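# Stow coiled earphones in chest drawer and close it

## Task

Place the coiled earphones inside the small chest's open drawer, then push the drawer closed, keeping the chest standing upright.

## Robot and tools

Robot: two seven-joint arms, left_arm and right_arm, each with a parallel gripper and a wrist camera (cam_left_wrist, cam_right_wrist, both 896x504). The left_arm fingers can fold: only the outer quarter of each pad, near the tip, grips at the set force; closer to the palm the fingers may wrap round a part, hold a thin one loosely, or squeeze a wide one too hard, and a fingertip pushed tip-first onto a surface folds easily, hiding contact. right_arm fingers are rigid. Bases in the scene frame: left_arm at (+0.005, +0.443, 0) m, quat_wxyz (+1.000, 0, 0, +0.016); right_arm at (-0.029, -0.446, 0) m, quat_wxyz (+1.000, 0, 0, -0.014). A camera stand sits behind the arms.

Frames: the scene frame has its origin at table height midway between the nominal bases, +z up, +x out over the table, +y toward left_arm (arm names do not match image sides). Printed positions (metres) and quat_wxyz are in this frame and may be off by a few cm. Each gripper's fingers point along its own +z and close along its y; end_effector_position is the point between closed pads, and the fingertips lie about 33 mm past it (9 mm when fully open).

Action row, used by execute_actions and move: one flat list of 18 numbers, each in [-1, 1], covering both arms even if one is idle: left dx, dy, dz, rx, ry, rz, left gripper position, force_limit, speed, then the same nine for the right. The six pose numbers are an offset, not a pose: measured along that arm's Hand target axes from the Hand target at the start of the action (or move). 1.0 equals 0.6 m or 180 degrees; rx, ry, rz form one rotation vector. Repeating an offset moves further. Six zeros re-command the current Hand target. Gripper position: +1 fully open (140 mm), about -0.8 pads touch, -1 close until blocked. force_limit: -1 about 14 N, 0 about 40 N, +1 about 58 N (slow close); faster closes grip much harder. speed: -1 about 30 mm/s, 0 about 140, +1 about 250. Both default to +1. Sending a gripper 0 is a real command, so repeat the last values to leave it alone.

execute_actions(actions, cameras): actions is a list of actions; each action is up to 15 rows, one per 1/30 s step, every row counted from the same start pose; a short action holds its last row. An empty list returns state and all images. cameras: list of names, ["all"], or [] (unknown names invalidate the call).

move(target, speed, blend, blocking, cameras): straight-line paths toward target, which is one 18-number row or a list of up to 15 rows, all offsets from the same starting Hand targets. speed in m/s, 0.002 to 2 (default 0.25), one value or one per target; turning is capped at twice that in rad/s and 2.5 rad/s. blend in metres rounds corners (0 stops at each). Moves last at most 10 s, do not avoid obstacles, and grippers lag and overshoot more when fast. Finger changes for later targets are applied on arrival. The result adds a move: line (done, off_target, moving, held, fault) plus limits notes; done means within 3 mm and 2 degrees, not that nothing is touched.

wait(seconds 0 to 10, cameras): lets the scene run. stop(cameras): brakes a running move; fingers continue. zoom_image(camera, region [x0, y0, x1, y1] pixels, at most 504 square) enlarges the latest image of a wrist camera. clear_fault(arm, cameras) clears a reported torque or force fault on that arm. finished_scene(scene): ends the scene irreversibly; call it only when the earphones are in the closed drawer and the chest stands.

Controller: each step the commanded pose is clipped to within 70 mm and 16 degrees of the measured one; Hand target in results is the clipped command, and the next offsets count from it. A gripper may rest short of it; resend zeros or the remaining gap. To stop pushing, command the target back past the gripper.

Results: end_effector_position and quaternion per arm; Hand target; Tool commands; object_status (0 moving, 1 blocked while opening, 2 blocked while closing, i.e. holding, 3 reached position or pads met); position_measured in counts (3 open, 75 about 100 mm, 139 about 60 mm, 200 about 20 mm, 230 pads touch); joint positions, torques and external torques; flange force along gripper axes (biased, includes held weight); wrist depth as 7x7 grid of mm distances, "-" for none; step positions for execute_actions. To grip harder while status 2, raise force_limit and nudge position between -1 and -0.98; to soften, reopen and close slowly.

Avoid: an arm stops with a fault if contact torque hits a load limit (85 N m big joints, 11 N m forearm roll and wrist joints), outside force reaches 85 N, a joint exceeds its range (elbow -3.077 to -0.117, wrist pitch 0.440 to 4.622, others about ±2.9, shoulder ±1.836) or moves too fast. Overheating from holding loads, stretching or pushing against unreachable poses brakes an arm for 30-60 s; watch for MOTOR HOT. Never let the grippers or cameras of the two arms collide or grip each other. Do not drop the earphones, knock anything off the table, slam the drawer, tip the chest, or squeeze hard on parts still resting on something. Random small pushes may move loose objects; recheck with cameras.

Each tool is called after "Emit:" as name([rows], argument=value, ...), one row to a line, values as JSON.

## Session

Emit:
execute_actions(actions=[])

Scene clock: 0.00 s.
left_arm: end_effector_position=(+0.5821, +0.3609, +0.2792) position_measured=3 object_status=3 end_effector_quat_wxyz=(+0.513, +0.843, +0.145, -0.065) | right_arm: end_effector_position=(+0.4645, -0.4015, +0.2702) position_measured=3 object_status=3 end_effector_quat_wxyz=(+0.377, +0.000, +0.799, +0.469)
Joint positions: left_arm=[0.235 0.256 0.073 -1.901 -1.028 1.604 -1.215] | right_arm=[-0.33 -0.287 -0.127 -2.721 1.509 1.937 0.064]
Joint velocities: within noise
Joint torques (N m): no reading
External joint torques (N m): no reading
Flange force (N): no reading
Wrist depth (mm): cam_left_wrist=[276 - - - - - - / - 336 345 365 412 1996 - / - 376 328 304 - - - / - 124 362 331 - 134 - / - 107 415 379 990 126 96 / - 456 637 539 - - 97 / - 598 642 3007 888 917 -] | cam_right_wrist=[- - - - 547 2931 2599 / - - - - 3820 3112 2682 / - - - 2740 4002 3601 - / - 127 - 4848 4943 136 - / - 110 3317 - 6303 128 98 / - 109 3037 2966 3501 3361 - / - - 2898 2626 - 2448 -]
Hand target: left_arm +0.5821, +0.3609, +0.2792; +0.513, +0.843, +0.145, -0.065 | right_arm +0.4645, -0.4015, +0.2702; +0.377, +0.000, +0.799, +0.469
Tool commands: left_gripper/position=+1.0 left_gripper/force_limit=+1.0 left_gripper/speed=+1.0 right_gripper/position=+1.0 right_gripper/force_limit=+1.0 right_gripper/speed=+1.0

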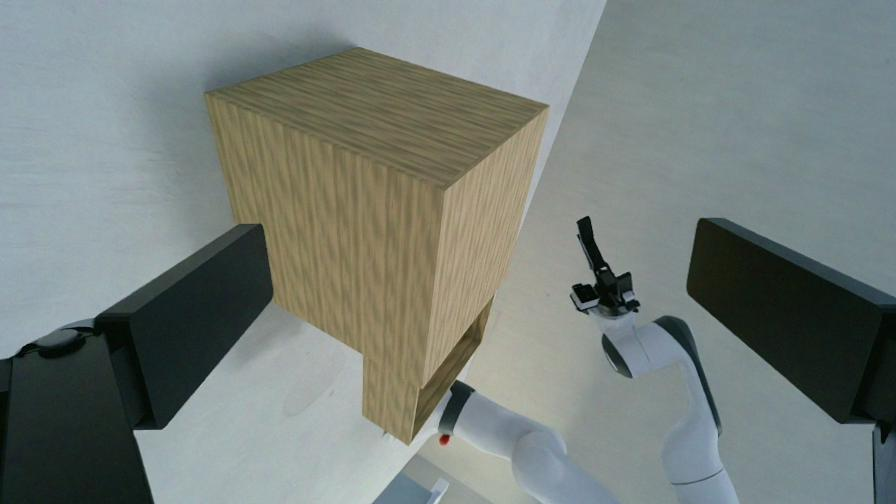

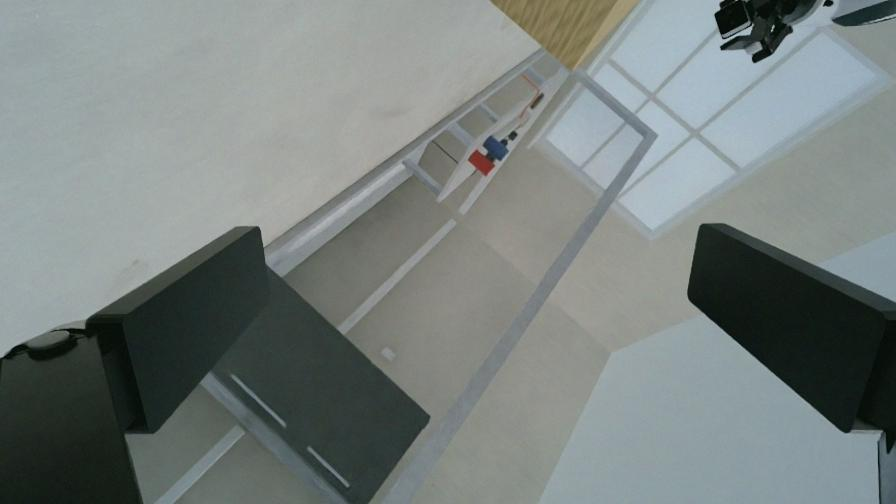

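Emit:
move(target=[-0.451,0.163,-0.243,0.345,0.0437,0.0975,1,1,1,0.115,0.471,-0.181,0.3206,0.2577,0,1,1,1], speed=0.4, cameras=["all"])

Scene clock: 41.07 s.
left_arm: end_effector_position=(+0.3506, +0.3991, +0.5006) position_measured=3 object_status=3 end_effector_quat_wxyz=(+0.001, +1.000, -0.003, +0.002) | right_arm: end_effector_position=(+0.2507, -0.3014, +0.4701) position_measured=3 object_status=3 end_effector_quat_wxyz=(+0.000, -0.003, +1.000, -0.001)
Joint positions: left_arm=[0.194 -0.566 -0.215 -1.87 -0.121 1.321 -1.55] | right_arm=[-0.677 -0.948 0.558 -2.002 0.481 1.179 1.407]
Joint velocities: left_arm=[within noise] | right_arm=[0.001 0 0.001 -0.001 0.001 -0.002 0.007]
Joint torques (N m): left_arm=[-0.04 -8.82 3.5 22.17 1.14 2.3 -0.11] | right_arm=[-0.56 8.56 -14.4 17.18 0.68 2.18 0.15]
External joint torques (N m): left_arm=[-0.02 0.68 0.29 0.24 0.3 -0.37 -0.11] | right_arm=[-0.5 -0.38 0.11 -0.09 -0.04 -0.28 0.15]
Flange force (N): left_arm=[2.0 -0.4 -2.8] | right_arm=[0.5 0.4 0.1]
Wrist depth (mm): cam_left_wrist=[572 560 - - 580 397 383 / 578 - 562 598 - 456 465 / 1531 610 - - 638 449 446 / 1642 131 657 - 625 134 106 / - 107 - 640 686 134 96 / - 94 - 565 792 768 97 / - - - 424 - 795 -] | cam_right_wrist=[- - - 534 558 - - / - - - - - 592 - / - - - - - - 606 / - 127 - - - 135 469 / - 102 - - - 135 102 / - 96 - 735 - 577 - / - - - - - 531 -]
Hand target: left_arm +0.3500, +0.3999, +0.4997; +0.000, +1.000, +0.000, +0.000 | right_arm +0.2499, -0.3000, +0.4703; +0.000, +0.000, +1.000, -0.001
Off the commanded pose: left_arm 0.001 m, 0 deg | right_arm 0.002 m, 0 deg.
move: done; limits=paced

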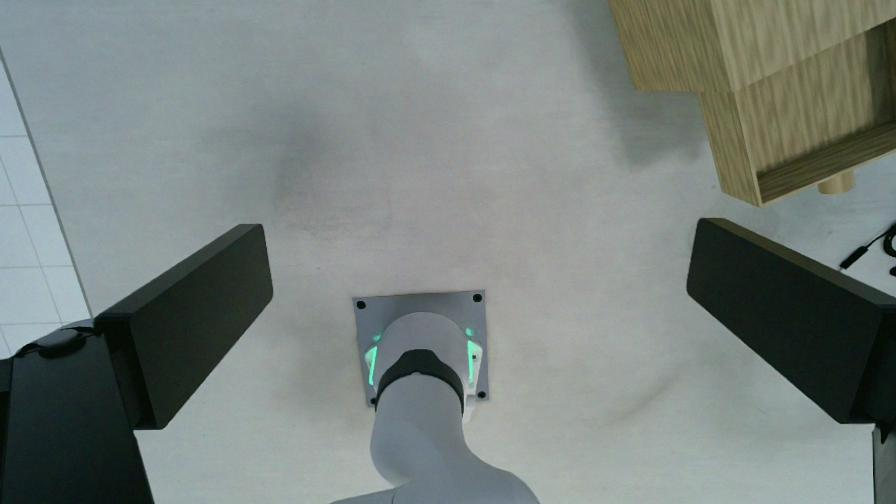

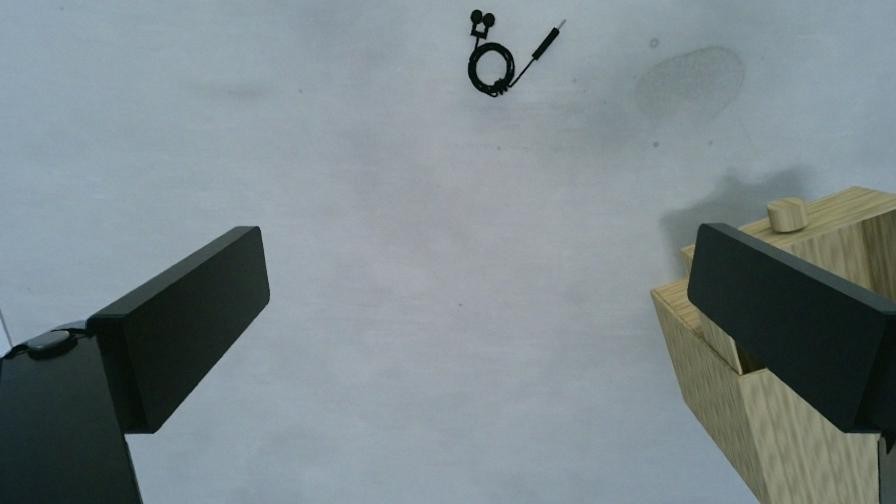

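Emit:
zoom_image(camera="cam_left_wrist", region=[600, 0, 896, 300])

Emit:
zoom_image(camera="cam_right_wrist", region=[596, 150, 896, 504])

Emit:
zoom_image(camera="cam_right_wrist", region=[440, 0, 590, 110])

Scaled by 1.680 from the camera's 896x504 image, which has a finer 1280x720 frame.

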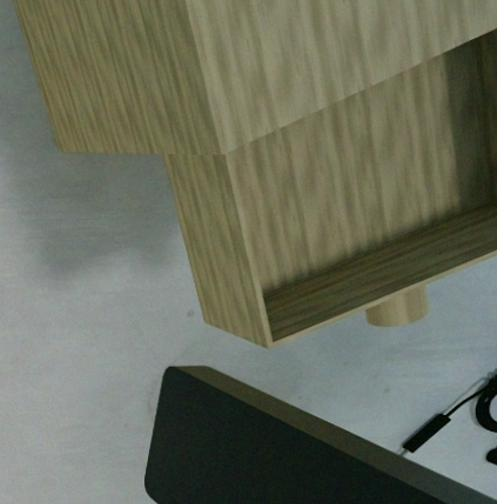

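Scaled by 1.424 from the camera's 896x504 image, which has a finer 1280x720 frame.

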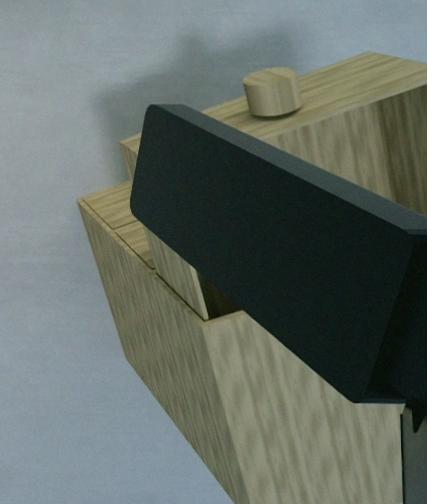

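Scaled by 3.360 from the camera's 896x504 image, which has a finer 1280x720 frame.

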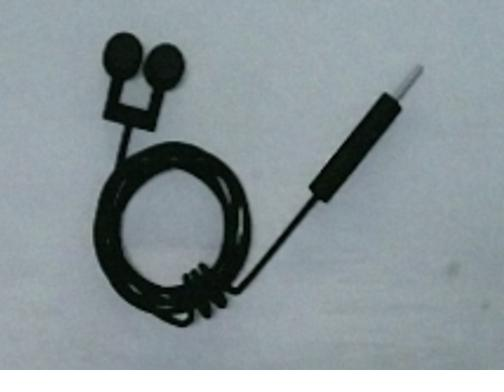

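Emit:
move(target=[0,0,0,0,0,0,1,1,1,0.11,0.073,0.317,0,0,-0.3056,0.2,-1,0.5], speed=0.3, cameras=["cam_right_wrist"])

Scene clock: 145.70 s.
left_arm: end_effector_position=(+0.3506, +0.3994, +0.5005) position_measured=3 object_status=3 end_effector_quat_wxyz=(+0.001, +1.000, -0.002, +0.002) | right_arm: end_effector_position=(+0.1829, -0.2553, +0.2805) position_measured=104 object_status=3 end_effector_quat_wxyz=(-0.001, -0.459, +0.889, +0.001)
Joint positions: left_arm=[0.197 -0.566 -0.216 -1.87 -0.121 1.321 -1.55] | right_arm=[-0.008 -1.077 0.544 -2.636 0.476 1.618 0.835]
Joint velocities: left_arm=[within noise] | right_arm=[-0.001 0 0.001 0.001 0.001 0.001 -0.007]
Joint torques (N m): left_arm=[0.02 -8.93 3.55 22.14 0.94 2.29 -0.09] | right_arm=[0.42 5.77 -12.58 20.79 0.4 2.65 -0.3]
External joint torques (N m): left_arm=[0.01 0.38 0.3 0.31 0.1 -0.37 -0.09] | right_arm=[0.39 0.94 -0.72 -0.79 -0.36 0.17 -0.3]
Flange force (N): left_arm=[1.3 -0.2 -2.7] | right_arm=[0.9 -2.8 1.0]
Wrist depth (mm): cam_left_wrist=[- - 574 - 563 397 380 / - 587 - - - 450 467 / 1402 621 633 616 642 490 450 / 1540 131 - 664 - 134 113 / - 107 - 678 - 126 96 / - 94 - 571 - - 97 / - - - 428 802 861 -] | cam_right_wrist=[376 - - - - - - / - 408 - - - 390 - / - - - - - - - / - - 158 - 162 - - / - - 113 - - 107 - / - - - - - - - / - - - - - - -]
Hand target: left_arm +0.3500, +0.3999, +0.4997; +0.000, +1.000, +0.000, +0.000 | right_arm +0.1838, -0.2564, +0.2801; -0.001, -0.462, +0.887, +0.000
Off the commanded pose: left_arm 0.001 m, 0 deg | right_arm 0.001 m, 0 deg.
move: done
Images, in order (width x height): cam_right_wrist 896x504.

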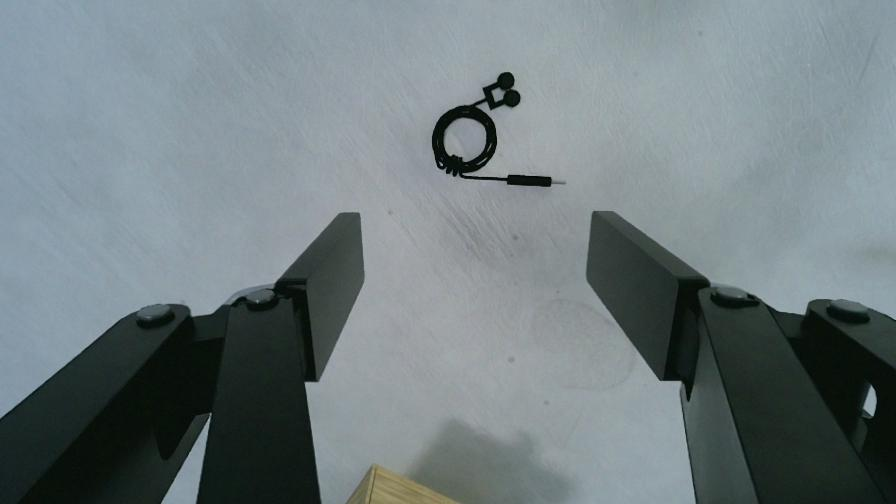

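Emit:
move(target=[0,0,0,0,0,0,1,1,1,0.0117,0.0102,0.3,0,0,0,0.2,-1,0], speed=0.2, cameras=["cam_right_wrist"])

Scene clock: 157.50 s.
left_arm: end_effector_position=(+0.3506, +0.3994, +0.5005) position_measured=3 object_status=3 end_effector_quat_wxyz=(+0.001, +1.000, -0.002, +0.002) | right_arm: end_effector_position=(+0.1735, -0.2605, +0.0996) position_measured=104 object_status=3 end_effector_quat_wxyz=(-0.003, -0.460, +0.888, -0.002)
Joint positions: left_arm=[0.197 -0.566 -0.216 -1.87 -0.121 1.321 -1.55] | right_arm=[0.072 -0.955 0.867 -2.998 0.794 2.085 0.789]
Joint velocities: left_arm=[within noise] | right_arm=[0 0 0.001 0.001 0 0.003 -0.002]
Joint torques (N m): left_arm=[0.02 -8.93 3.51 22.15 0.94 2.31 -0.1] | right_arm=[-0.11 3.85 -11.54 18.05 0.61 2.61 -0.16]
External joint torques (N m): left_arm=[0 0.42 0.23 0.28 0.1 -0.36 -0.1] | right_arm=[-0.14 0.81 -0.25 0.1 -0.04 0.13 -0.16]
Flange force (N): left_arm=[1.4 -0.1 -2.6] | right_arm=[-3.4 -2.9 2.1]
Wrist depth (mm): cam_left_wrist=[- - 567 - - 401 382 / - - - - - 446 461 / 1418 619 621 - 633 480 462 / 1664 131 - - 650 133 106 / - 107 - 682 691 126 96 / - 94 - 568 770 754 97 / - - - 427 780 855 -] | cam_right_wrist=[- - - - - - - / - - - - - - - / - - - 223 240 - - / - - 157 - 162 - - / - - 113 - - 108 - / - - - - - - - / - - - - - - -]
Hand target: left_arm +0.3500, +0.3999, +0.4997; +0.000, +1.000, +0.000, +0.000 | right_arm +0.1746, -0.2589, +0.1001; -0.001, -0.462, +0.887, +0.000
Off the commanded pose: left_arm 0.001 m, 0 deg | right_arm 0.002 m, 0 deg.
move: done
Images, in order (width x height): cam_right_wrist 896x504.

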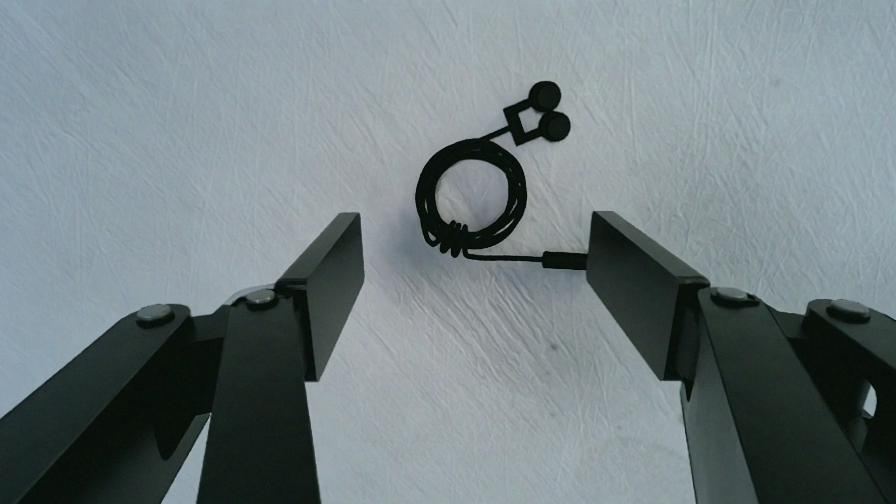

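Emit:
move(target=[0,0,0,0,0,0,1,1,1,0.004,0.0045,0.092,0,0,0,0.02,-1,0], speed=0.12, cameras=["cam_right_wrist"])

Scene clock: 171.43 s.
left_arm: end_effector_position=(+0.3506, +0.3994, +0.5005) position_measured=3 object_status=3 end_effector_quat_wxyz=(+0.001, +1.000, -0.002, +0.002) | right_arm: end_effector_position=(+0.1717, -0.2592, +0.0453) position_measured=127 object_status=3 end_effector_quat_wxyz=(-0.001, -0.460, +0.888, -0.002)
Joint positions: left_arm=[0.197 -0.566 -0.216 -1.87 -0.121 1.321 -1.55] | right_arm=[-0.026 -0.84 1.116 -3.027 1.026 2.247 0.695]
Joint velocities: left_arm=[within noise] | right_arm=[0 0.001 0 -0.001 0 -0.001 -0.006]
Joint torques (N m): left_arm=[0.01 -8.96 3.52 22.17 0.92 2.29 -0.09] | right_arm=[-0.59 2.62 -11.43 13.75 0.74 2.17 -0.22]
External joint torques (N m): left_arm=[0.03 0.37 0.32 0.34 0.08 -0.38 -0.09] | right_arm=[-0.59 -0.76 0.16 -0.22 0.16 -0.33 -0.22]
Flange force (N): left_arm=[1.3 -0.3 -2.8] | right_arm=[1.1 -0.7 -2.2]
Wrist depth (mm): cam_left_wrist=[- - 604 - 553 401 379 / - 575 - - - 461 463 / 1267 - 633 - - 489 466 / 1494 124 - - - 134 650 / - 107 - 637 - 126 96 / - 106 761 578 824 749 97 / - 805 785 443 802 790 -] | cam_right_wrist=[- - - - - - - / - - - - 167 - 173 / - - - 175 - - - / 193 - 134 182 139 - - / - - 87 - - - - / - - - - - - - / - - - - - - -]
Hand target: left_arm +0.3500, +0.3999, +0.4997; +0.000, +1.000, +0.000, +0.000 | right_arm +0.1709, -0.2593, +0.0449; -0.001, -0.462, +0.887, +0.000
Off the commanded pose: left_arm 0.001 m, 0 deg | right_arm 0.001 m, 0 deg.
joint sent to its limit (right arm) — joint 4 (elbow), lower limit, where the elbow is as bent as it goes. The joint targets still meet the commanded pose.
move: done
Images, in order (width x height): cam_right_wrist 896x504.

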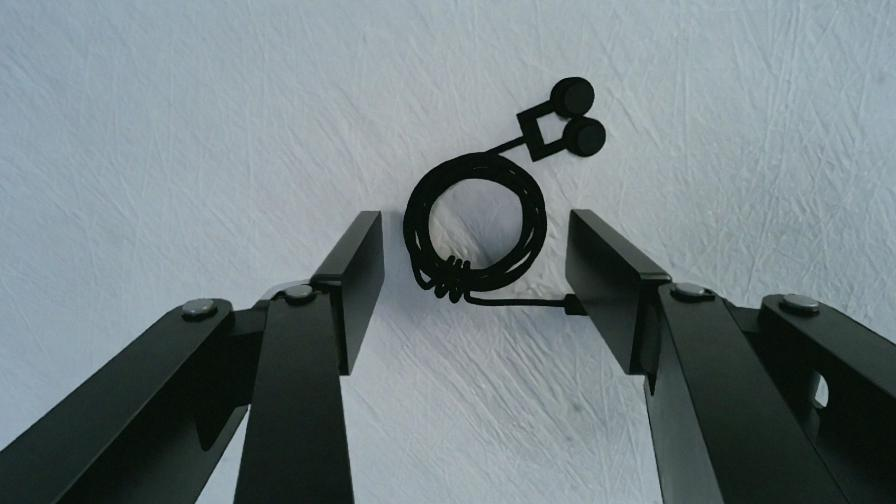

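Emit:
move(target=[0,0,0,0,0,0,1,1,1,0.009,0,0.024,0,0,0,0.02,-1,0], speed=0.06)

Emit:
execute_actions([
  [[0,0,0,0,0,0,1,1,1,0,0,0.0033,0,0,0,0.02,-1,0]],
  [[0,0,0,0,0,0,1,1,1,0,0,0.0033,0,0,0,0.02,-1,0]],
], cameras=["cam_right_wrist"])

Scene clock: 198.13 s.
left_arm: end_effector_position=(+0.3506, +0.3994, +0.5005) position_measured=3 object_status=3 end_effector_quat_wxyz=(+0.001, +1.000, -0.002, +0.002) | right_arm: end_effector_position=(+0.1688, -0.2635, +0.0309) position_measured=127 object_status=3 end_effector_quat_wxyz=(-0.003, -0.460, +0.888, -0.002)
Joint positions: left_arm=[0.197 -0.566 -0.216 -1.87 -0.121 1.321 -1.55] | right_arm=[-0.106 -0.896 1.249 -3.027 1.158 2.202 0.621]
Joint velocities: left_arm=[within noise] | right_arm=[0 0 0 0 0 0 -0.006]
Joint torques (N m): left_arm=[0.05 -8.92 3.6 22.14 0.94 2.3 -0.08] | right_arm=[-0.57 4.64 -12.67 11.39 0.78 2.19 -0.22]
External joint torques (N m): left_arm=[0.12 0.62 0.44 0.19 0.11 -0.37 -0.08] | right_arm=[-0.58 -0.74 0.12 -0.38 0.18 -0.32 -0.22]
Flange force (N): left_arm=[1.7 -0.6 -2.6] | right_arm=[0.8 -1.2 -1.2]
Wrist depth (mm): cam_left_wrist=[558 - - 558 568 399 382 / - 590 - - 574 436 466 / 1485 - - - - 461 461 / 1550 124 645 - - 134 111 / - 107 - 686 638 126 96 / - 94 - 558 818 - 97 / - - 756 425 832 - -] | cam_right_wrist=[- - 152 - - - - / - 164 - - - - - / - - - - - - 165 / - - 134 - 139 - - / - - 92 176 - - - / - - - - - - - / - - - - - - -]
Hand target: left_arm +0.3500, +0.3999, +0.4997; +0.000, +1.000, +0.000, +0.000 | right_arm +0.1678, -0.2638, +0.0305; -0.001, -0.462, +0.887, +0.000
Off the commanded pose: left_arm 0.001 m, 0 deg | right_arm 0.001 m, 0 deg.
joint sent to its limit (right arm) — joint 4 (elbow), lower limit, where the elbow is as bent as it goes. The joint targets still meet the commanded pose.
move: done

Scene clock: 199.33 s.
left_arm: end_effector_position=(+0.3506, +0.3994, +0.5005) position_measured=3 object_status=3 end_effector_quat_wxyz=(+0.001, +1.000, -0.002, +0.002) | right_arm: end_effector_position=(+0.1686, -0.2638, +0.0270) position_measured=127 object_status=3 end_effector_quat_wxyz=(+0.000, -0.460, +0.888, -0.002)
Joint positions: left_arm=[0.197 -0.566 -0.216 -1.87 -0.121 1.321 -1.55] | right_arm=[-0.13 -0.935 1.295 -3.027 1.213 2.172 0.593]
Joint velocities: left_arm=[within noise] | right_arm=[0 0 0.001 0.001 0.003 -0.003 -0.005]
Joint torques (N m): left_arm=[0.02 -8.98 3.58 22.16 0.95 2.3 -0.09] | right_arm=[-0.59 5.29 -13.39 10.39 0.76 2.17 -0.23]
External joint torques (N m): left_arm=[0.07 0.48 0.42 0.24 0.11 -0.38 -0.1] | right_arm=[-0.61 -1.01 -0.08 -0.36 0.15 -0.34 -0.23]
External joint torques at the end of the 1st action: left_arm=[0.03 0.37 0.3 0.28 0.1 -0.34 -0.06] | right_arm=[-0.93 -0.52 0.18 -0.4 0.24 -0.36 -0.23]
Flange force (N): left_arm=[1.4 -0.5 -2.6] | right_arm=[1.2 -1.3 -2.6]
Flange force at the end of the 1st action (N): left_arm=[1.2 -0.3 -2.5] | right_arm=[-1.3 -3.1 1.2]
Wrist depth (mm): cam_left_wrist=[553 - - 570 567 399 383 / - - - - 596 471 466 / 1434 - 633 640 - 485 481 / 1610 124 633 676 - 134 648 / - 107 - 693 - 126 97 / - 94 - 552 768 - 97 / - - - 424 792 770 -] | cam_right_wrist=[- - - - - - - / - - - - - - - / - - - - - - - / - 176 133 - 139 - - / - - 92 171 171 - - / - - - - 192 - - / - - - - - - -]
Hand target: left_arm +0.3500, +0.3999, +0.4997; +0.000, +1.000, +0.000, +0.000 | right_arm +0.1678, -0.2638, +0.0266; -0.001, -0.462, +0.887, +0.000
Off the commanded pose: left_arm 0.001 m, 0 deg | right_arm 0.001 m, 0 deg.
joint sent to its limit (right arm) — joint 4 (elbow), lower limit, where the elbow is as bent as it goes. The joint targets still meet the commanded pose.
Step readings (end_effector_position of left_arm | right_arm; steps 1 to 15: 1st action; 16 to 30: 2nd action):
0: (+0.3506, +0.3994, +0.5005) | (+0.1688, -0.2635, +0.0309)
1: (+0.3506, +0.3994, +0.5005) | (+0.1688, -0.2635, +0.0307)
2: (+0.3506, +0.3994, +0.5005) | (+0.1690, -0.2638, +0.0302)
4: (+0.3506, +0.3994, +0.5005) | (+0.1694, -0.2642, +0.0297)
8: (+0.3506, +0.3994, +0.5005) | (+0.1699, -0.2643, +0.0294)
15: (+0.3506, +0.3994, +0.5005) | (+0.1698, -0.2640, +0.0293)
16: (+0.3506, +0.3994, +0.5005) | (+0.1698, -0.2640, +0.0291)
17: (+0.3506, +0.3994, +0.5005) | (+0.1696, -0.2642, +0.0286)
19: (+0.3506, +0.3994, +0.5005) | (+0.1693, -0.2642, +0.0279)
23: (+0.3506, +0.3994, +0.5005) | (+0.1688, -0.2641, +0.0272)
30: (+0.3506, +0.3994, +0.5005) | (+0.1688, -0.2639, +0.0270)
Images, in order (width x height): cam_right_wrist 896x504.

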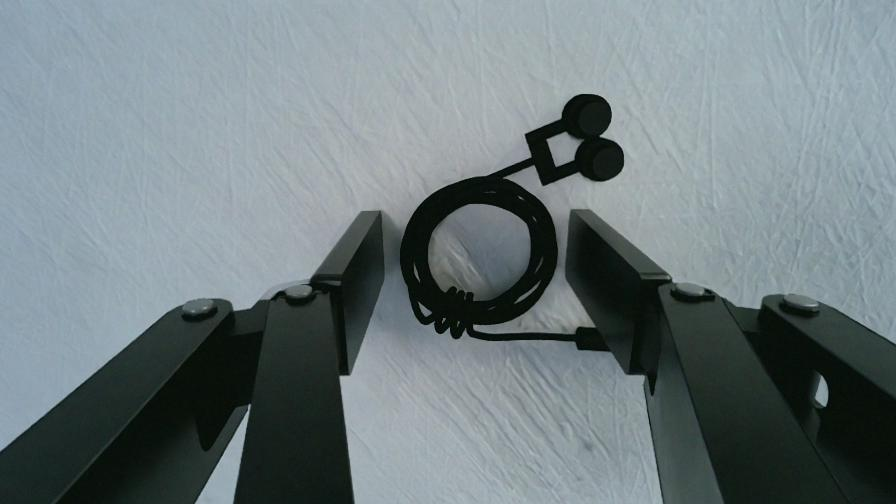

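Emit:
execute_actions([
  [[0,0,0,0,0,0,1,1,1,0,0,0.0033,0,0,0,0.02,-1,0]],
  [[0,0,0,0,0,0,1,1,1,0,0,0.0033,0,0,0,0.02,-1,0]],
  [[0,0,0,0,0,0,1,1,1,0,0,0.0025,0,0,0,0.02,-1,0]],
])

Scene clock: 207.90 s.
left_arm: end_effector_position=(+0.3506, +0.3994, +0.5005) position_measured=3 object_status=3 end_effector_quat_wxyz=(+0.001, +1.000, -0.002, +0.002) | right_arm: end_effector_position=(+0.1686, -0.2634, +0.0263) position_measured=127 object_status=3 end_effector_quat_wxyz=(-0.001, -0.467, +0.884, +0.000)
Joint positions: left_arm=[0.197 -0.566 -0.216 -1.87 -0.121 1.321 -1.55] | right_arm=[-0.137 -0.935 1.3 -3.025 1.219 2.169 0.572]
Joint torques (N m): left_arm=[-0.03 -8.98 3.54 22.09 0.96 2.29 -0.04] | right_arm=[-0.24 6.78 -12.36 10.78 1.62 2.99 0]
External joint torques (N m): left_arm=[0 0.56 0.31 0.17 0.12 -0.38 -0.04] | right_arm=[-0.31 0.45 0.99 0.07 1 0.49 0]
External joint torques at the end of the 1st action: left_arm=[0.05 0.46 0.31 0.22 0.11 -0.37 -0.12] | right_arm=[-1.43 1.38 4.15 -1.7 1.28 0.57 0.06]
External joint torques at the end of the 2nd action: left_arm=[-0.07 0.17 0.11 0.38 0.1 -0.37 -0.12] | right_arm=[-2.13 4.39 8.74 -2.64 2.84 1.67 0.31]
External joint torques when the fault began: right_arm=[-1.33 4.52 7.61 -1.34 3.01 1.94 0.39]
Flange force (N): left_arm=[1.5 -0.4 -2.4] | right_arm=[-4.5 -1.8 12.8]
Flange force at the end of the 1st action (N): left_arm=[1.4 -0.2 -2.4] | right_arm=[-11.7 -6.2 34.9]
Flange force at the end of the 2nd action (N): left_arm=[1.0 0.2 -2.6] | right_arm=[-27.1 -11.9 78.3]
Flange force when the fault began (N): right_arm=[-26.1 -9.4 73.0]
Wrist depth (mm): cam_left_wrist=[533 - - 561 566 400 382 / - - - 587 598 446 464 / 1451 632 - - 613 484 481 / 1620 135 - - - 134 657 / - 107 - 682 - 126 96 / - 100 734 562 747 745 97 / - 829 - 442 770 - -] | cam_right_wrist=[- - - - - - - / - - - 154 153 - - / - - - 161 - - - / - - 133 - 139 171 - / - - 92 - 138 - - / - - - - - - - / - - - - - - -]
Hand target: left_arm +0.3500, +0.3999, +0.4997; +0.000, +1.000, +0.000, +0.000 | right_arm +0.1686, -0.2634, +0.0263; -0.001, -0.467, +0.884, +0.000 (not the last commanded pose)
Tool commands: left_gripper/position=+1.0 left_gripper/force_limit=+1.0 left_gripper/speed=+1.0 right_gripper/position=+0.019608 right_gripper/force_limit=-1.0 right_gripper/speed=+0.003922
Off the commanded pose: left_arm 0.001 m, 0 deg | right_arm 0.005 m, 1 deg.
FORCE FAULT: contact force on the right arm reached its limit, and that arm stopped. The contact can be on any part of that arm, not only on its tool. That arm is still stopped at the end of this call. While its stop runs, that arm takes no new command, but execute_actions still moves its gripper.
CLEAR FAULT: the right arm stays stopped (Reflex) until you call clear_fault(arm="right_arm").
Step readings (end_effector_position of left_arm | right_arm; steps 1 to 15: 1st action; 16 to 30: 2nd action; 31 to 45: 3rd action):
0: (+0.3506, +0.3994, +0.5005) | (+0.1685, -0.2637, +0.0269)
1: (+0.3506, +0.3994, +0.5005) | (+0.1684, -0.2638, +0.0268)
2: (+0.3506, +0.3994, +0.5005) | (+0.1683, -0.2638, +0.0263)
4: (+0.3506, +0.3994, +0.5005) | (+0.1684, -0.2638, +0.0263)
8: (+0.3506, +0.3994, +0.5005) | (+0.1684, -0.2637, +0.0263)
15: (+0.3506, +0.3994, +0.5005) | (+0.1685, -0.2637, +0.0263)
16: (+0.3506, +0.3994, +0.5005) | (+0.1685, -0.2636, +0.0262)
17: (+0.3506, +0.3994, +0.5005) | (+0.1686, -0.2636, +0.0261)
19: (+0.3506, +0.3994, +0.5005) | (+0.1687, -0.2635, +0.0261)
23: (+0.3506, +0.3994, +0.5005) | (+0.1687, -0.2634, +0.0261)
30: (+0.3506, +0.3994, +0.5005) | (+0.1688, -0.2634, +0.0261)
31: (+0.3506, +0.3994, +0.5005) | (+0.1688, -0.2633, +0.0261)
32: (+0.3506, +0.3994, +0.5005) | (+0.1687, -0.2634, +0.0262)
34: (+0.3506, +0.3994, +0.5005) | (+0.1686, -0.2634, +0.0263)
38: (+0.3506, +0.3994, +0.5005) | (+0.1686, -0.2634, +0.0263)
45: (+0.3506, +0.3994, +0.5005) | (+0.1686, -0.2634, +0.0263)

Emit:
clear_fault(arm="right_arm")

Emit:
move(target=[0,0,0,0,0,0,1,1,1,0,0,-0.0058,0,0,0,0.02,-1,0], speed=0.05, cameras=["cam_right_wrist"])

Scene clock: 216.43 s.
left_arm: end_effector_position=(+0.3506, +0.3994, +0.5005) position_measured=3 object_status=3 end_effector_quat_wxyz=(+0.001, +1.000, -0.002, +0.002) | right_arm: end_effector_position=(+0.1686, -0.2634, +0.0263) position_measured=127 object_status=3 end_effector_quat_wxyz=(-0.001, -0.467, +0.884, +0.000)
Joint positions: left_arm=[0.197 -0.566 -0.216 -1.87 -0.121 1.321 -1.55] | right_arm=[-0.137 -0.935 1.3 -3.025 1.219 2.169 0.572]
Joint torques (N m): left_arm=[0.08 -9.04 3.57 22.2 0.95 2.3 -0.1] | right_arm=[-0.22 6.8 -12.38 10.82 1.63 2.99 0.03]
External joint torques (N m): left_arm=[0.08 0.52 0.29 0.25 0.1 -0.37 -0.1] | right_arm=[-0.2 0.43 1 0.18 1.01 0.49 0.02]
Flange force (N): left_arm=[1.6 -0.3 -2.6] | right_arm=[-4.3 -1.2 12.5]
Wrist depth (mm): cam_left_wrist=[- - - - - 399 379 / - - - - 609 453 466 / 1426 637 - - 648 478 451 / 1569 124 - - - 134 114 / - 107 705 650 761 126 96 / - 94 740 565 - - 97 / - - 777 426 - - -] | cam_right_wrist=[- 151 - 148 - - - / - - - - 154 - - / - - - 154 160 - - / - - - - 139 - - / - - 92 170 139 - - / - - - - - - - / - - - - 208 - -]
Hand target: left_arm +0.3500, +0.3999, +0.4997; +0.000, +1.000, +0.000, +0.000 | right_arm +0.1686, -0.2634, +0.0263; -0.001, -0.467, +0.884, +0.000 (not the last commanded pose)
Tool commands: left_gripper/position=+1.0 left_gripper/force_limit=+1.0 left_gripper/speed=+1.0 right_gripper/position=+0.019608 right_gripper/force_limit=-1.0 right_gripper/speed=+0.003922
Off the commanded pose: left_arm 0.001 m, 0 deg | right_arm 0.005 m, 1 deg.
FORCE FAULT, CONTINUED: the right arm's stop, for the force fault that an earlier result reported, is over. The call counts as one of the actions that you can send in this scene. That arm's target is now where it stood when the stop ended, not its last command. That arm accepts commands again.
CLEAR FAULT: your call cleared the right arm's force fault. If the contact force or a joint's load stays at its limit, that arm stops again.

Scene clock: 217.23 s.
left_arm: end_effector_position=(+0.3506, +0.3994, +0.5005) position_measured=3 object_status=3 end_effector_quat_wxyz=(+0.001, +1.000, -0.002, +0.002) | right_arm: end_effector_position=(+0.1696, -0.2625, +0.0297) position_measured=127 object_status=3 end_effector_quat_wxyz=(+0.001, -0.468, +0.884, +0.000)
Joint positions: left_arm=[0.197 -0.566 -0.216 -1.87 -0.121 1.321 -1.55] | right_arm=[-0.13 -0.945 1.285 -3.025 1.209 2.16 0.573]
Joint velocities: left_arm=[within noise] | right_arm=[0 0 -0.002 0 -0.002 -0.004 0.002]
Joint torques (N m): left_arm=[-0.01 -8.94 3.52 22.14 0.96 2.3 -0.01] | right_arm=[0.41 5.52 -14.38 10.55 0.33 2.22 0.2]
External joint torques (N m): left_arm=[0 0.53 0.27 0.23 0.11 -0.37 -0.01] | right_arm=[0.41 -0.79 -0.96 -0.36 -0.29 -0.3 0.2]
Flange force (N): left_arm=[1.6 -0.4 -2.6] | right_arm=[6.4 3.8 -10.8]
Wrist depth (mm): cam_left_wrist=[- 586 - - - 401 381 / - 610 - - - 460 463 / 1418 - 632 640 - 491 456 / 1540 124 645 658 - 134 112 / - 115 - 682 - 126 96 / - 99 768 556 - - 97 / - - - 425 - - -] | cam_right_wrist=[- - - - - - - / - - - - 156 - - / - - - 156 - - - / - - 152 - 139 - - / - - 99 179 - - - / - - - - - - - / - - - - - - -]
Hand target: left_arm +0.3500, +0.3999, +0.4997; +0.000, +1.000, +0.000, +0.000 | right_arm +0.1686, -0.2634, +0.0297; -0.001, -0.467, +0.884, +0.000
Off the commanded pose: left_arm 0.001 m, 0 deg | right_arm 0.001 m, 0 deg.
move: done
Images, in order (width x height): cam_right_wrist 896x504.

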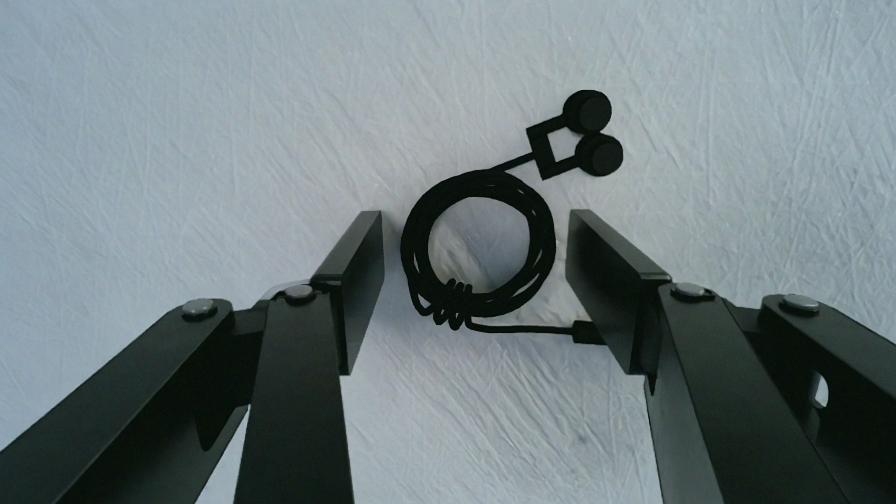

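Emit:
move([
  [0,0,0,0,0,0,1,1,1,0,0,-0.0025,0,0,0,0.02,-1,0],
  [0,0,0,0,0,0,1,1,1,0,0,-0.0025,0,0,0,-1,-1,-1],
], speed=0.05)

Emit:
wait(seconds=0.5, cameras=["cam_right_wrist"])

Scene clock: 230.30 s.
left_arm: end_effector_position=(+0.3506, +0.3994, +0.5005) position_measured=3 object_status=3 end_effector_quat_wxyz=(+0.001, +1.000, -0.002, +0.002) | right_arm: end_effector_position=(+0.1697, -0.2625, +0.0315) position_measured=215 object_status=0 end_effector_quat_wxyz=(+0.001, -0.468, +0.884, +0.000)
Joint positions: left_arm=[0.197 -0.566 -0.216 -1.87 -0.121 1.321 -1.55] | right_arm=[-0.127 -0.953 1.278 -3.025 1.204 2.152 0.575]
Joint torques (N m): left_arm=[-0.05 -8.93 3.51 22.12 0.94 2.32 -0.07] | right_arm=[0.09 5.91 -13.81 10.19 0.46 2.12 0.1]
External joint torques (N m): left_arm=[-0.08 0.54 0.21 0.23 0.09 -0.34 -0.07] | right_arm=[0.06 -0.48 -0.35 -0.82 -0.17 -0.39 0.1]
Flange force (N): left_arm=[1.6 -0.1 -2.5] | right_arm=[4.8 2.1 -5.7]
Wrist depth (mm): cam_left_wrist=[567 572 - - - 401 382 / 590 - 615 597 - 453 463 / 1418 - - - - 463 455 / 1560 131 709 - - 133 - / - 107 629 676 - 126 96 / - 99 782 582 - - 97 / - 797 777 442 - - -] | cam_right_wrist=[- - - 139 151 - - / - - - 159 - - - / - - - 166 - - - / - - - 142 - - - / - - 87 99 91 - - / - - - - - - - / - - - - - - -]
Hand target: left_arm +0.3500, +0.3999, +0.4997; +0.000, +1.000, +0.000, +0.000 | right_arm +0.1686, -0.2634, +0.0312; -0.001, -0.467, +0.884, +0.000
Off the commanded pose: left_arm 0.001 m, 0 deg | right_arm 0.001 m, 0 deg.
move: done

Scene clock: 230.80 s.
left_arm: end_effector_position=(+0.3506, +0.3994, +0.5005) position_measured=3 object_status=3 end_effector_quat_wxyz=(+0.001, +1.000, -0.002, +0.002) | right_arm: end_effector_position=(+0.1697, -0.2625, +0.0315) position_measured=215 object_status=2 end_effector_quat_wxyz=(+0.001, -0.468, +0.884, +0.000)
Joint positions: left_arm=[0.197 -0.566 -0.216 -1.87 -0.121 1.321 -1.55] | right_arm=[-0.127 -0.953 1.278 -3.025 1.204 2.152 0.575]
Joint torques (N m): left_arm=[0.05 -8.94 3.51 22.15 0.93 2.31 -0.08] | right_arm=[0.09 5.9 -13.76 10.22 0.45 2.14 0.16]
External joint torques (N m): left_arm=[0.08 0.51 0.29 0.24 0.1 -0.36 -0.08] | right_arm=[0.11 -0.44 -0.28 -0.78 -0.17 -0.38 0.16]
Flange force (N): left_arm=[1.6 -0.3 -2.6] | right_arm=[4.6 2.4 -5.5]
Wrist depth (mm): cam_left_wrist=[541 565 - - 576 401 382 / - 575 622 606 615 452 466 / 1531 629 - 635 - 486 456 / 1531 135 - 638 - 134 664 / - 114 - 650 - 126 96 / - 106 - 560 - - 97 / - 790 780 424 782 - -] | cam_right_wrist=[- - - 136 151 - - / - - - - - - - / - - - - - - - / - - - 138 - - - / - - 87 98 91 - - / 202 - - - - - - / - - - - - - -]
Hand target: left_arm +0.3500, +0.3999, +0.4997; +0.000, +1.000, +0.000, +0.000 | right_arm +0.1686, -0.2634, +0.0312; -0.001, -0.467, +0.884, +0.000
Tool commands: left_gripper/position=+1.0 left_gripper/force_limit=+1.0 left_gripper/speed=+1.0 right_gripper/position=-1.0 right_gripper/force_limit=-1.0 right_gripper/speed=-1.0
Off the commanded pose: left_arm 0.001 m, 0 deg | right_arm 0.001 m, 0 deg.
wait: 0.50 s; at rest by 0.17 s
Images, in order (width x height): cam_right_wrist 896x504.

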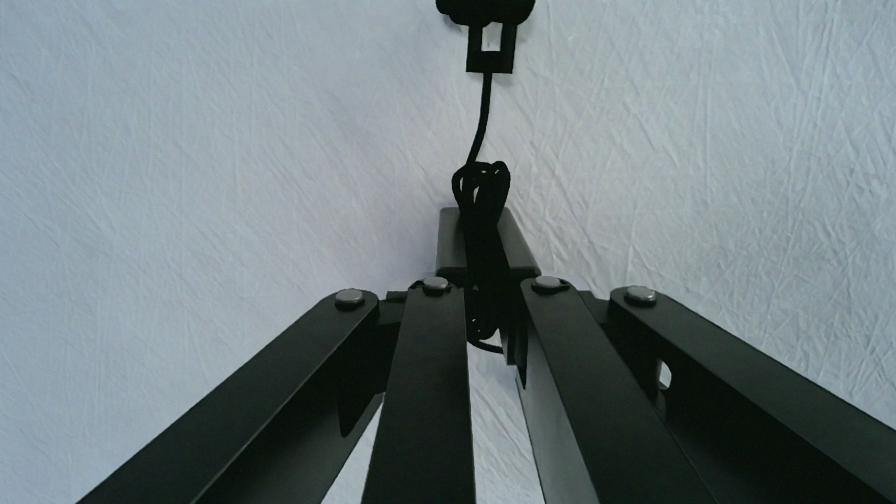

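Emit:
move([
  [0,0,0,0,0,0,-1,-1,0.5,0,0,-0.283,0,0,0,-1,-1,-1],
  [0.5417,0.333,0.233,0,0,-0.136,-1,-1,0.5,-0.618,-0.063,-0.515,0,0,0.1733,-1,-1,-1],
], speed=[0.15,0.22], blend=[0.03,0], cameras=["all"])

Scene clock: 288.33 s.
left_arm: end_effector_position=(+0.6750, +0.1988, +0.3609) position_measured=235 object_status=3 end_effector_quat_wxyz=(+0.002, +0.978, +0.209, +0.001) | right_arm: end_effector_position=(+0.4107, +0.0210, +0.3397) position_measured=215 object_status=2 end_effector_quat_wxyz=(+0.001, -0.214, +0.977, -0.002)
Joint positions: left_arm=[-0.181 0.703 -0.444 -0.71 0.285 1.376 -2.431] | right_arm=[-1.336 -0.841 1.557 -1.348 0.851 1.414 1.503]
Joint velocities: left_arm=[within noise] | right_arm=[0 0.001 0 0.001 0 0 0.007]
Joint torques (N m): left_arm=[-1.08 -47.56 -3.57 22.18 1.17 2.35 -0.12] | right_arm=[-0.57 34.54 -22.62 14.37 0.77 2.08 0.21]
External joint torques (N m): left_arm=[-1.3 2.82 0.98 0.61 0.23 -0.26 -0.12] | right_arm=[-0.6 0.05 -0.64 -0.08 -0.03 -0.35 0.21]
Flange force (N): left_arm=[0.0 0.0 0.0] | right_arm=[-1.3 0.0 -1.6]
Wrist depth (mm): cam_left_wrist=[431 436 439 456 - - - / - - - - 463 485 - / - 495 478 446 512 - 502 / 515 - 402 141 335 526 - / - 550 - 90 89 552 556 / - - 71 - - - 600 / - - - - - 67 -] | cam_right_wrist=[- - - 302 248 247 - / - - - 310 310 264 - / - - - 320 322 282 - / - - - 146 312 - - / - - 87 98 91 - - / - - - - - - - / - - - - - - -]
Hand target: left_arm +0.6748, +0.1997, +0.3600; +0.000, +0.977, +0.212, +0.000 | right_arm +0.4097, +0.0218, +0.3394; -0.001, -0.212, +0.977, -0.001
Off the commanded pose: left_arm 0.001 m, 0 deg | right_arm 0.001 m, 0 deg.
move: done; blend cut to 0 m at target 1

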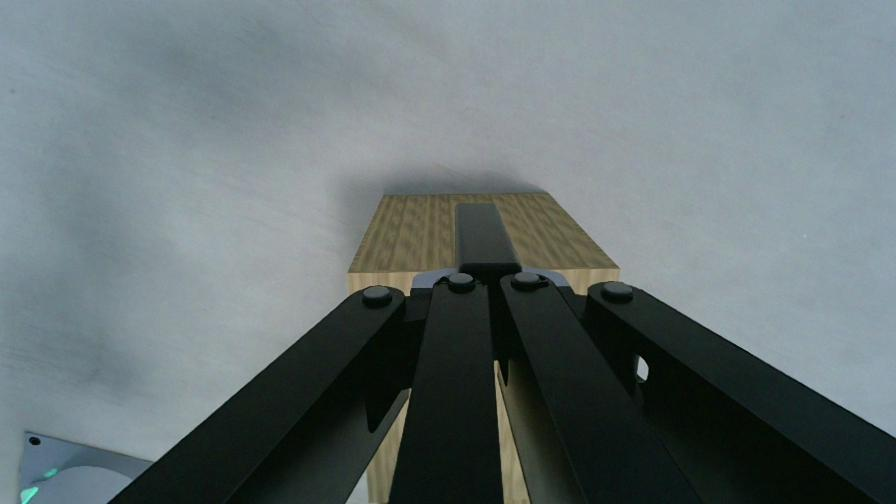

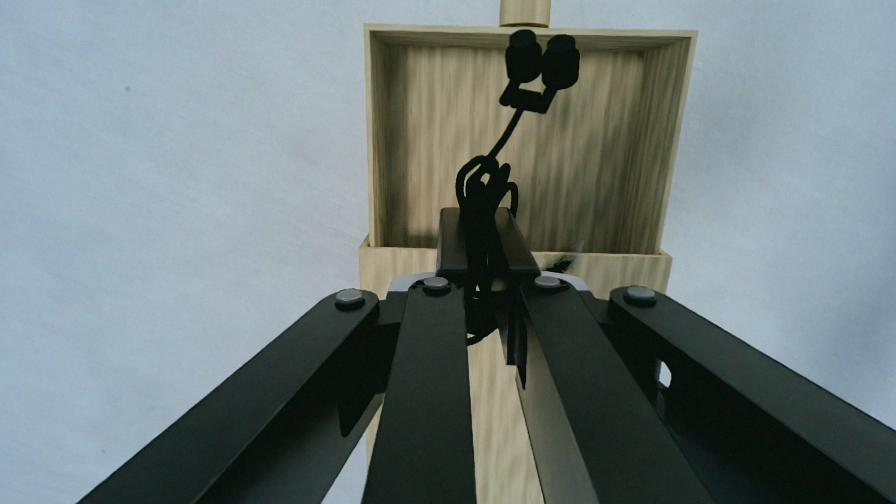

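Emit:
move(target=[0,0,0,0,0,0,-1,-1,0.5,0.032,0.03,0,0,0,0.261,-1,-1,-1], speed=0.2, cameras=["cam_right_wrist"])

Scene clock: 312.73 s.
left_arm: end_effector_position=(+0.6751, +0.1994, +0.3607) position_measured=235 object_status=3 end_effector_quat_wxyz=(+0.001, +0.978, +0.210, +0.001) | right_arm: end_effector_position=(+0.3855, +0.0297, +0.3393) position_measured=215 object_status=2 end_effector_quat_wxyz=(+0.001, +0.193, +0.981, -0.001)
Joint positions: left_arm=[-0.182 0.703 -0.442 -0.71 0.285 1.376 -2.431] | right_arm=[-1.28 -1.006 1.372 -1.384 1.029 1.305 2.275]
Joint velocities: left_arm=[within noise] | right_arm=[0 -0.001 0.001 -0.001 -0.002 0 0.006]
Joint torques (N m): left_arm=[-1.08 -48.07 -3.59 21.69 0.93 2.34 -0.08] | right_arm=[-0.59 35.86 -25.95 9.86 0.72 2.12 0.21]
External joint torques (N m): left_arm=[-1.1 2.43 1.03 0.1 0 -0.28 -0.08] | right_arm=[-0.7 0.34 -1.07 -0.28 -0.13 -0.32 0.21]
Flange force (N): left_arm=[0.0 0.0 0.0] | right_arm=[-0.3 -0.9 -1.5]
Wrist depth (mm): cam_left_wrist=[- - 452 430 - 439 448 / - - - 460 - 495 - / - - - - 491 - - / 502 505 513 141 336 - - / 520 - 81 90 89 83 - / - - 71 - - - - / - - - - - 67 -] | cam_right_wrist=[- - - 292 248 - - / - - - 310 306 - - / - - 320 322 320 254 463 / - - - 147 269 269 - / - - 87 99 91 279 284 / - - - - - - - / - - - - - - -]
Hand target: left_arm +0.6748, +0.1997, +0.3600; +0.000, +0.977, +0.212, +0.000 | right_arm +0.3847, +0.0303, +0.3394; -0.001, +0.195, +0.981, -0.001
Off the commanded pose: left_arm 0.001 m, 0 deg | right_arm 0.001 m, 0 deg.
move: done
Images, in order (width x height): cam_right_wrist 896x504.

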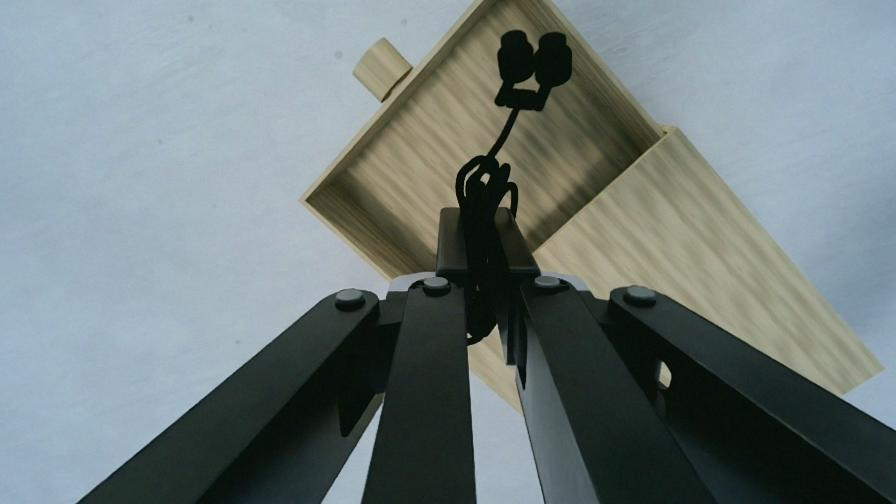

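Emit:
move(target=[0,0,0,0,0,0,-1,-1,0.5,0,0,0.15,0,0,0,-1,-1,-1], speed=0.12, cameras=["cam_right_wrist"])

Scene clock: 330.67 s.
left_arm: end_effector_position=(+0.6751, +0.1994, +0.3607) position_measured=235 object_status=3 end_effector_quat_wxyz=(+0.001, +0.978, +0.210, +0.001) | right_arm: end_effector_position=(+0.3844, +0.0285, +0.2493) position_measured=215 object_status=2 end_effector_quat_wxyz=(-0.001, +0.199, +0.980, -0.004)
Joint positions: left_arm=[-0.182 0.703 -0.442 -0.71 0.285 1.376 -2.431] | right_arm=[-1.199 -1.108 1.423 -1.595 1.095 1.445 2.226]
Joint velocities: left_arm=[within noise] | right_arm=[-0.001 -0.001 0 0 -0.001 0.003 -0.008]
Joint torques (N m): left_arm=[-1.08 -47.97 -3.61 21.64 0.95 2.35 -0.09] | right_arm=[0.44 35.08 -28.95 8.84 0.96 2.53 -0.29]
External joint torques (N m): left_arm=[-0.95 2.46 1.08 0.12 0.04 -0.26 -0.09] | right_arm=[0.57 0.45 -0.7 -1.03 0.11 0.09 -0.28]
Flange force (N): left_arm=[0.0 0.0 0.0] | right_arm=[2.9 -7.5 1.6]
Wrist depth (mm): cam_left_wrist=[435 - - 442 - 446 439 / - 448 - 463 - - - / - - - 475 501 488 - / - 513 - 141 362 520 - / 545 541 - 90 89 88 - / 587 - 71 - - - - / - - - - - 67 -] | cam_right_wrist=[- - 173 210 209 164 - / - - 181 224 223 196 - / - - 237 233 232 227 166 / - - 237 147 242 175 172 / - - 87 99 91 180 182 / - - - - - - 190 / - - - - - - -]
Hand target: left_arm +0.6748, +0.1997, +0.3600; +0.000, +0.977, +0.212, +0.000 | right_arm +0.3846, +0.0302, +0.2494; -0.001, +0.195, +0.981, -0.001
Off the commanded pose: left_arm 0.001 m, 0 deg | right_arm 0.002 m, 1 deg.
move: done
Images, in order (width x height): cam_right_wrist 896x504.

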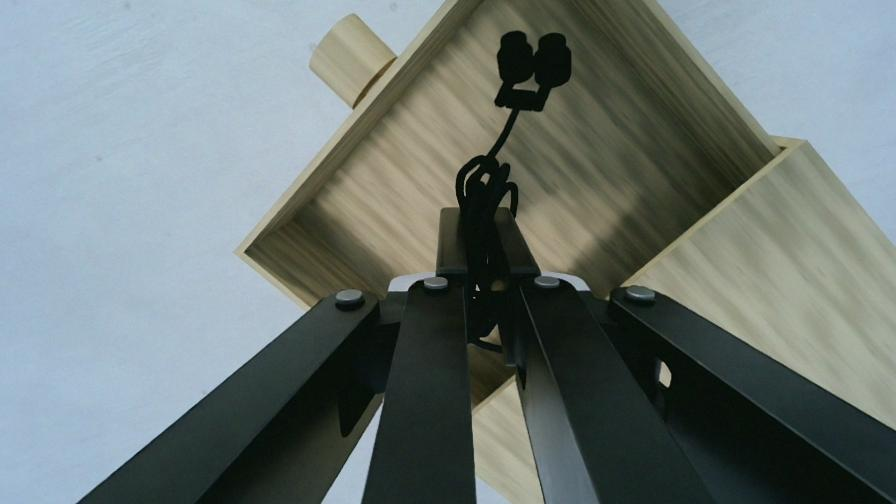

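Emit:
move(target=[0,0,0,0,0,0,-1,-1,0.5,0,0,0.09,0,0,0,-1,-1,-1], speed=0.08, cameras=["cam_right_wrist"])

Scene clock: 338.23 s.
left_arm: end_effector_position=(+0.6751, +0.1994, +0.3607) position_measured=235 object_status=3 end_effector_quat_wxyz=(+0.001, +0.978, +0.210, +0.001) | right_arm: end_effector_position=(+0.3843, +0.0285, +0.1957) position_measured=215 object_status=2 end_effector_quat_wxyz=(-0.001, +0.199, +0.980, -0.003)
Joint positions: left_arm=[-0.182 0.703 -0.442 -0.71 0.285 1.376 -2.431] | right_arm=[-1.174 -1.16 1.479 -1.684 1.147 1.527 2.199]
Joint velocities: left_arm=[within noise] | right_arm=[0 -0.001 0 0.001 0 0.004 -0.004]
Joint torques (N m): left_arm=[-1.12 -47.97 -3.53 21.69 0.94 2.34 -0.08] | right_arm=[0.38 34.32 -30.02 8.26 0.99 2.58 -0.13]
External joint torques (N m): left_arm=[-1.27 2.62 1.04 0.04 0 -0.28 -0.08] | right_arm=[0.41 -0.08 -0.53 -1.18 0.12 0.15 -0.12]
Flange force (N): left_arm=[0.0 0.0 0.0] | right_arm=[2.7 -6.8 1.7]
Wrist depth (mm): cam_left_wrist=[- 442 441 440 436 465 424 / 454 450 461 460 476 452 - / 506 475 494 485 - - - / 509 - 508 141 333 520 523 / 530 - - 90 90 - - / - - 71 - - - - / - - - - - 67 -] | cam_right_wrist=[- - 123 163 161 142 114 / - 321 131 173 172 169 125 / - 333 182 181 180 178 150 / 357 160 193 153 187 187 122 / - 149 87 99 91 125 124 / - - - - - - 128 / - - - - - - -]
Hand target: left_arm +0.6748, +0.1997, +0.3600; +0.000, +0.977, +0.212, +0.000 | right_arm +0.3845, +0.0301, +0.1954; -0.001, +0.195, +0.981, -0.001
Off the commanded pose: left_arm 0.001 m, 0 deg | right_arm 0.002 m, 0 deg.
move: done
Images, in order (width x height): cam_right_wrist 896x504.

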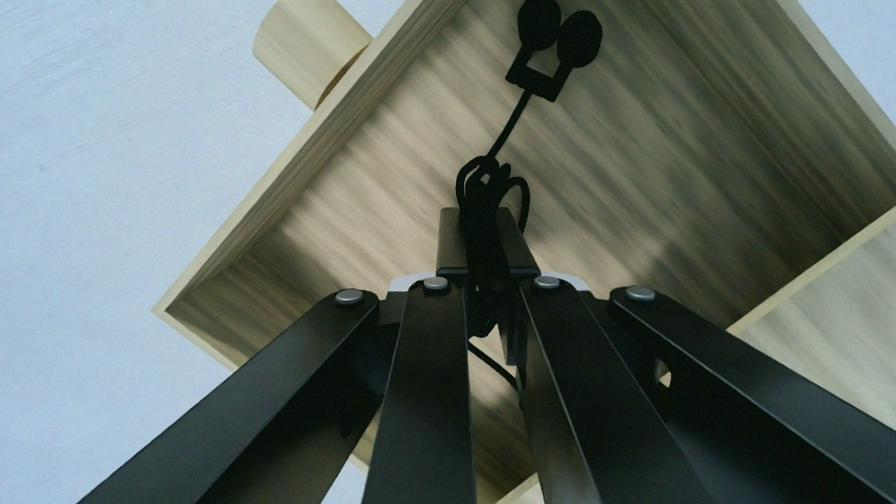

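Emit:
execute_actions([
  [[0,0,0,0,0,0,-1,-1,0.5,0,0,0.01,0,0,0,-1,-1,-1]],
  [[0,0,0,0,0,0,-1,-1,0.5,0,0,0.005,0,0,0,-1,-1,-1]],
  [[0,0,0,0,0,0,-1,-1,0.5,0,0,0.004,0,0,0,-1,-1,-1]],
])

Scene clock: 347.77 s.
left_arm: end_effector_position=(+0.6751, +0.1994, +0.3607) position_measured=235 object_status=3 end_effector_quat_wxyz=(+0.001, +0.978, +0.210, +0.001) | right_arm: end_effector_position=(+0.3848, +0.0288, +0.1852) position_measured=215 object_status=2 end_effector_quat_wxyz=(+0.000, +0.198, +0.980, -0.002)
Joint positions: left_arm=[-0.182 0.703 -0.442 -0.71 0.285 1.376 -2.431] | right_arm=[-1.17 -1.165 1.494 -1.699 1.154 1.549 2.194]
Joint torques (N m): left_arm=[-1.07 -47.98 -3.6 21.65 0.94 2.35 -0.1] | right_arm=[0.39 33.96 -29.49 8.1 0.86 2.5 -0.21]
External joint torques (N m): left_arm=[-1.16 2.31 0.98 0.16 0.01 -0.25 -0.1] | right_arm=[0.28 -0.36 0.08 -1.38 -0.01 0.07 -0.21]
External joint torques at the end of the 1st action: left_arm=[-0.97 2.64 1.1 0.06 0.02 -0.29 -0.11] | right_arm=[0.42 -0.16 -0.13 -1.18 0.06 0.18 -0.22]
External joint torques at the end of the 2nd action: left_arm=[-1.15 2.39 1.01 0.09 0.01 -0.25 -0.08] | right_arm=[0.47 -0.22 -0.14 -1.22 0.03 0.1 -0.22]
Flange force (N): left_arm=[0.0 0.0 0.0] | right_arm=[2.3 -6.6 2.5]
Flange force at the end of the 1st action (N): left_arm=[0.0 0.0 0.0] | right_arm=[2.5 -6.4 2.2]
Flange force at the end of the 2nd action (N): left_arm=[0.0 0.0 0.0] | right_arm=[2.7 -6.7 2.1]
Wrist depth (mm): cam_left_wrist=[- - - - - - - / - - - - - - - / - - - 473 - - 491 / 496 - - 141 332 - 542 / 562 - - 90 89 - - / 582 - 71 - - - - / - - - - - 67 -] | cam_right_wrist=[283 - 112 154 154 143 104 / - - 128 163 162 160 121 / - - 171 170 169 168 151 / - 152 182 152 177 176 173 / - 141 87 99 91 182 113 / - - - - - - 117 / - - - - - - -]
Hand target: left_arm +0.6748, +0.1997, +0.3600; +0.000, +0.977, +0.212, +0.000 | right_arm +0.3845, +0.0301, +0.1840; -0.001, +0.195, +0.981, -0.001
Off the commanded pose: left_arm 0.001 m, 0 deg | right_arm 0.002 m, 0 deg.
Step readings (end_effector_position of left_arm | right_arm; steps 1 to 15: 1st action; 16 to 30: 2nd action; 31 to 45: 3rd action):
0: (+0.6751, +0.1994, +0.3607) | (+0.3844, +0.0286, +0.1958)
1: (+0.6751, +0.1994, +0.3607) | (+0.3845, +0.0286, +0.1956)
2: (+0.6751, +0.1994, +0.3607) | (+0.3843, +0.0287, +0.1946)
4: (+0.6751, +0.1994, +0.3607) | (+0.3840, +0.0282, +0.1920)
8: (+0.6751, +0.1994, +0.3607) | (+0.3838, +0.0283, +0.1899)
15: (+0.6751, +0.1994, +0.3607) | (+0.3843, +0.0285, +0.1899)
16: (+0.6751, +0.1994, +0.3607) | (+0.3843, +0.0286, +0.1898)
17: (+0.6751, +0.1994, +0.3607) | (+0.3843, +0.0286, +0.1893)
19: (+0.6751, +0.1994, +0.3607) | (+0.3841, +0.0285, +0.1881)
23: (+0.6751, +0.1994, +0.3607) | (+0.3843, +0.0284, +0.1874)
30: (+0.6751, +0.1994, +0.3607) | (+0.3845, +0.0287, +0.1872)
31: (+0.6751, +0.1994, +0.3607) | (+0.3845, +0.0287, +0.1871)
32: (+0.6751, +0.1994, +0.3607) | (+0.3845, +0.0287, +0.1867)
34: (+0.6751, +0.1994, +0.3607) | (+0.3845, +0.0285, +0.1859)
38: (+0.6751, +0.1994, +0.3607) | (+0.3846, +0.0285, +0.1854)
45: (+0.6751, +0.1994, +0.3607) | (+0.3848, +0.0287, +0.1852)


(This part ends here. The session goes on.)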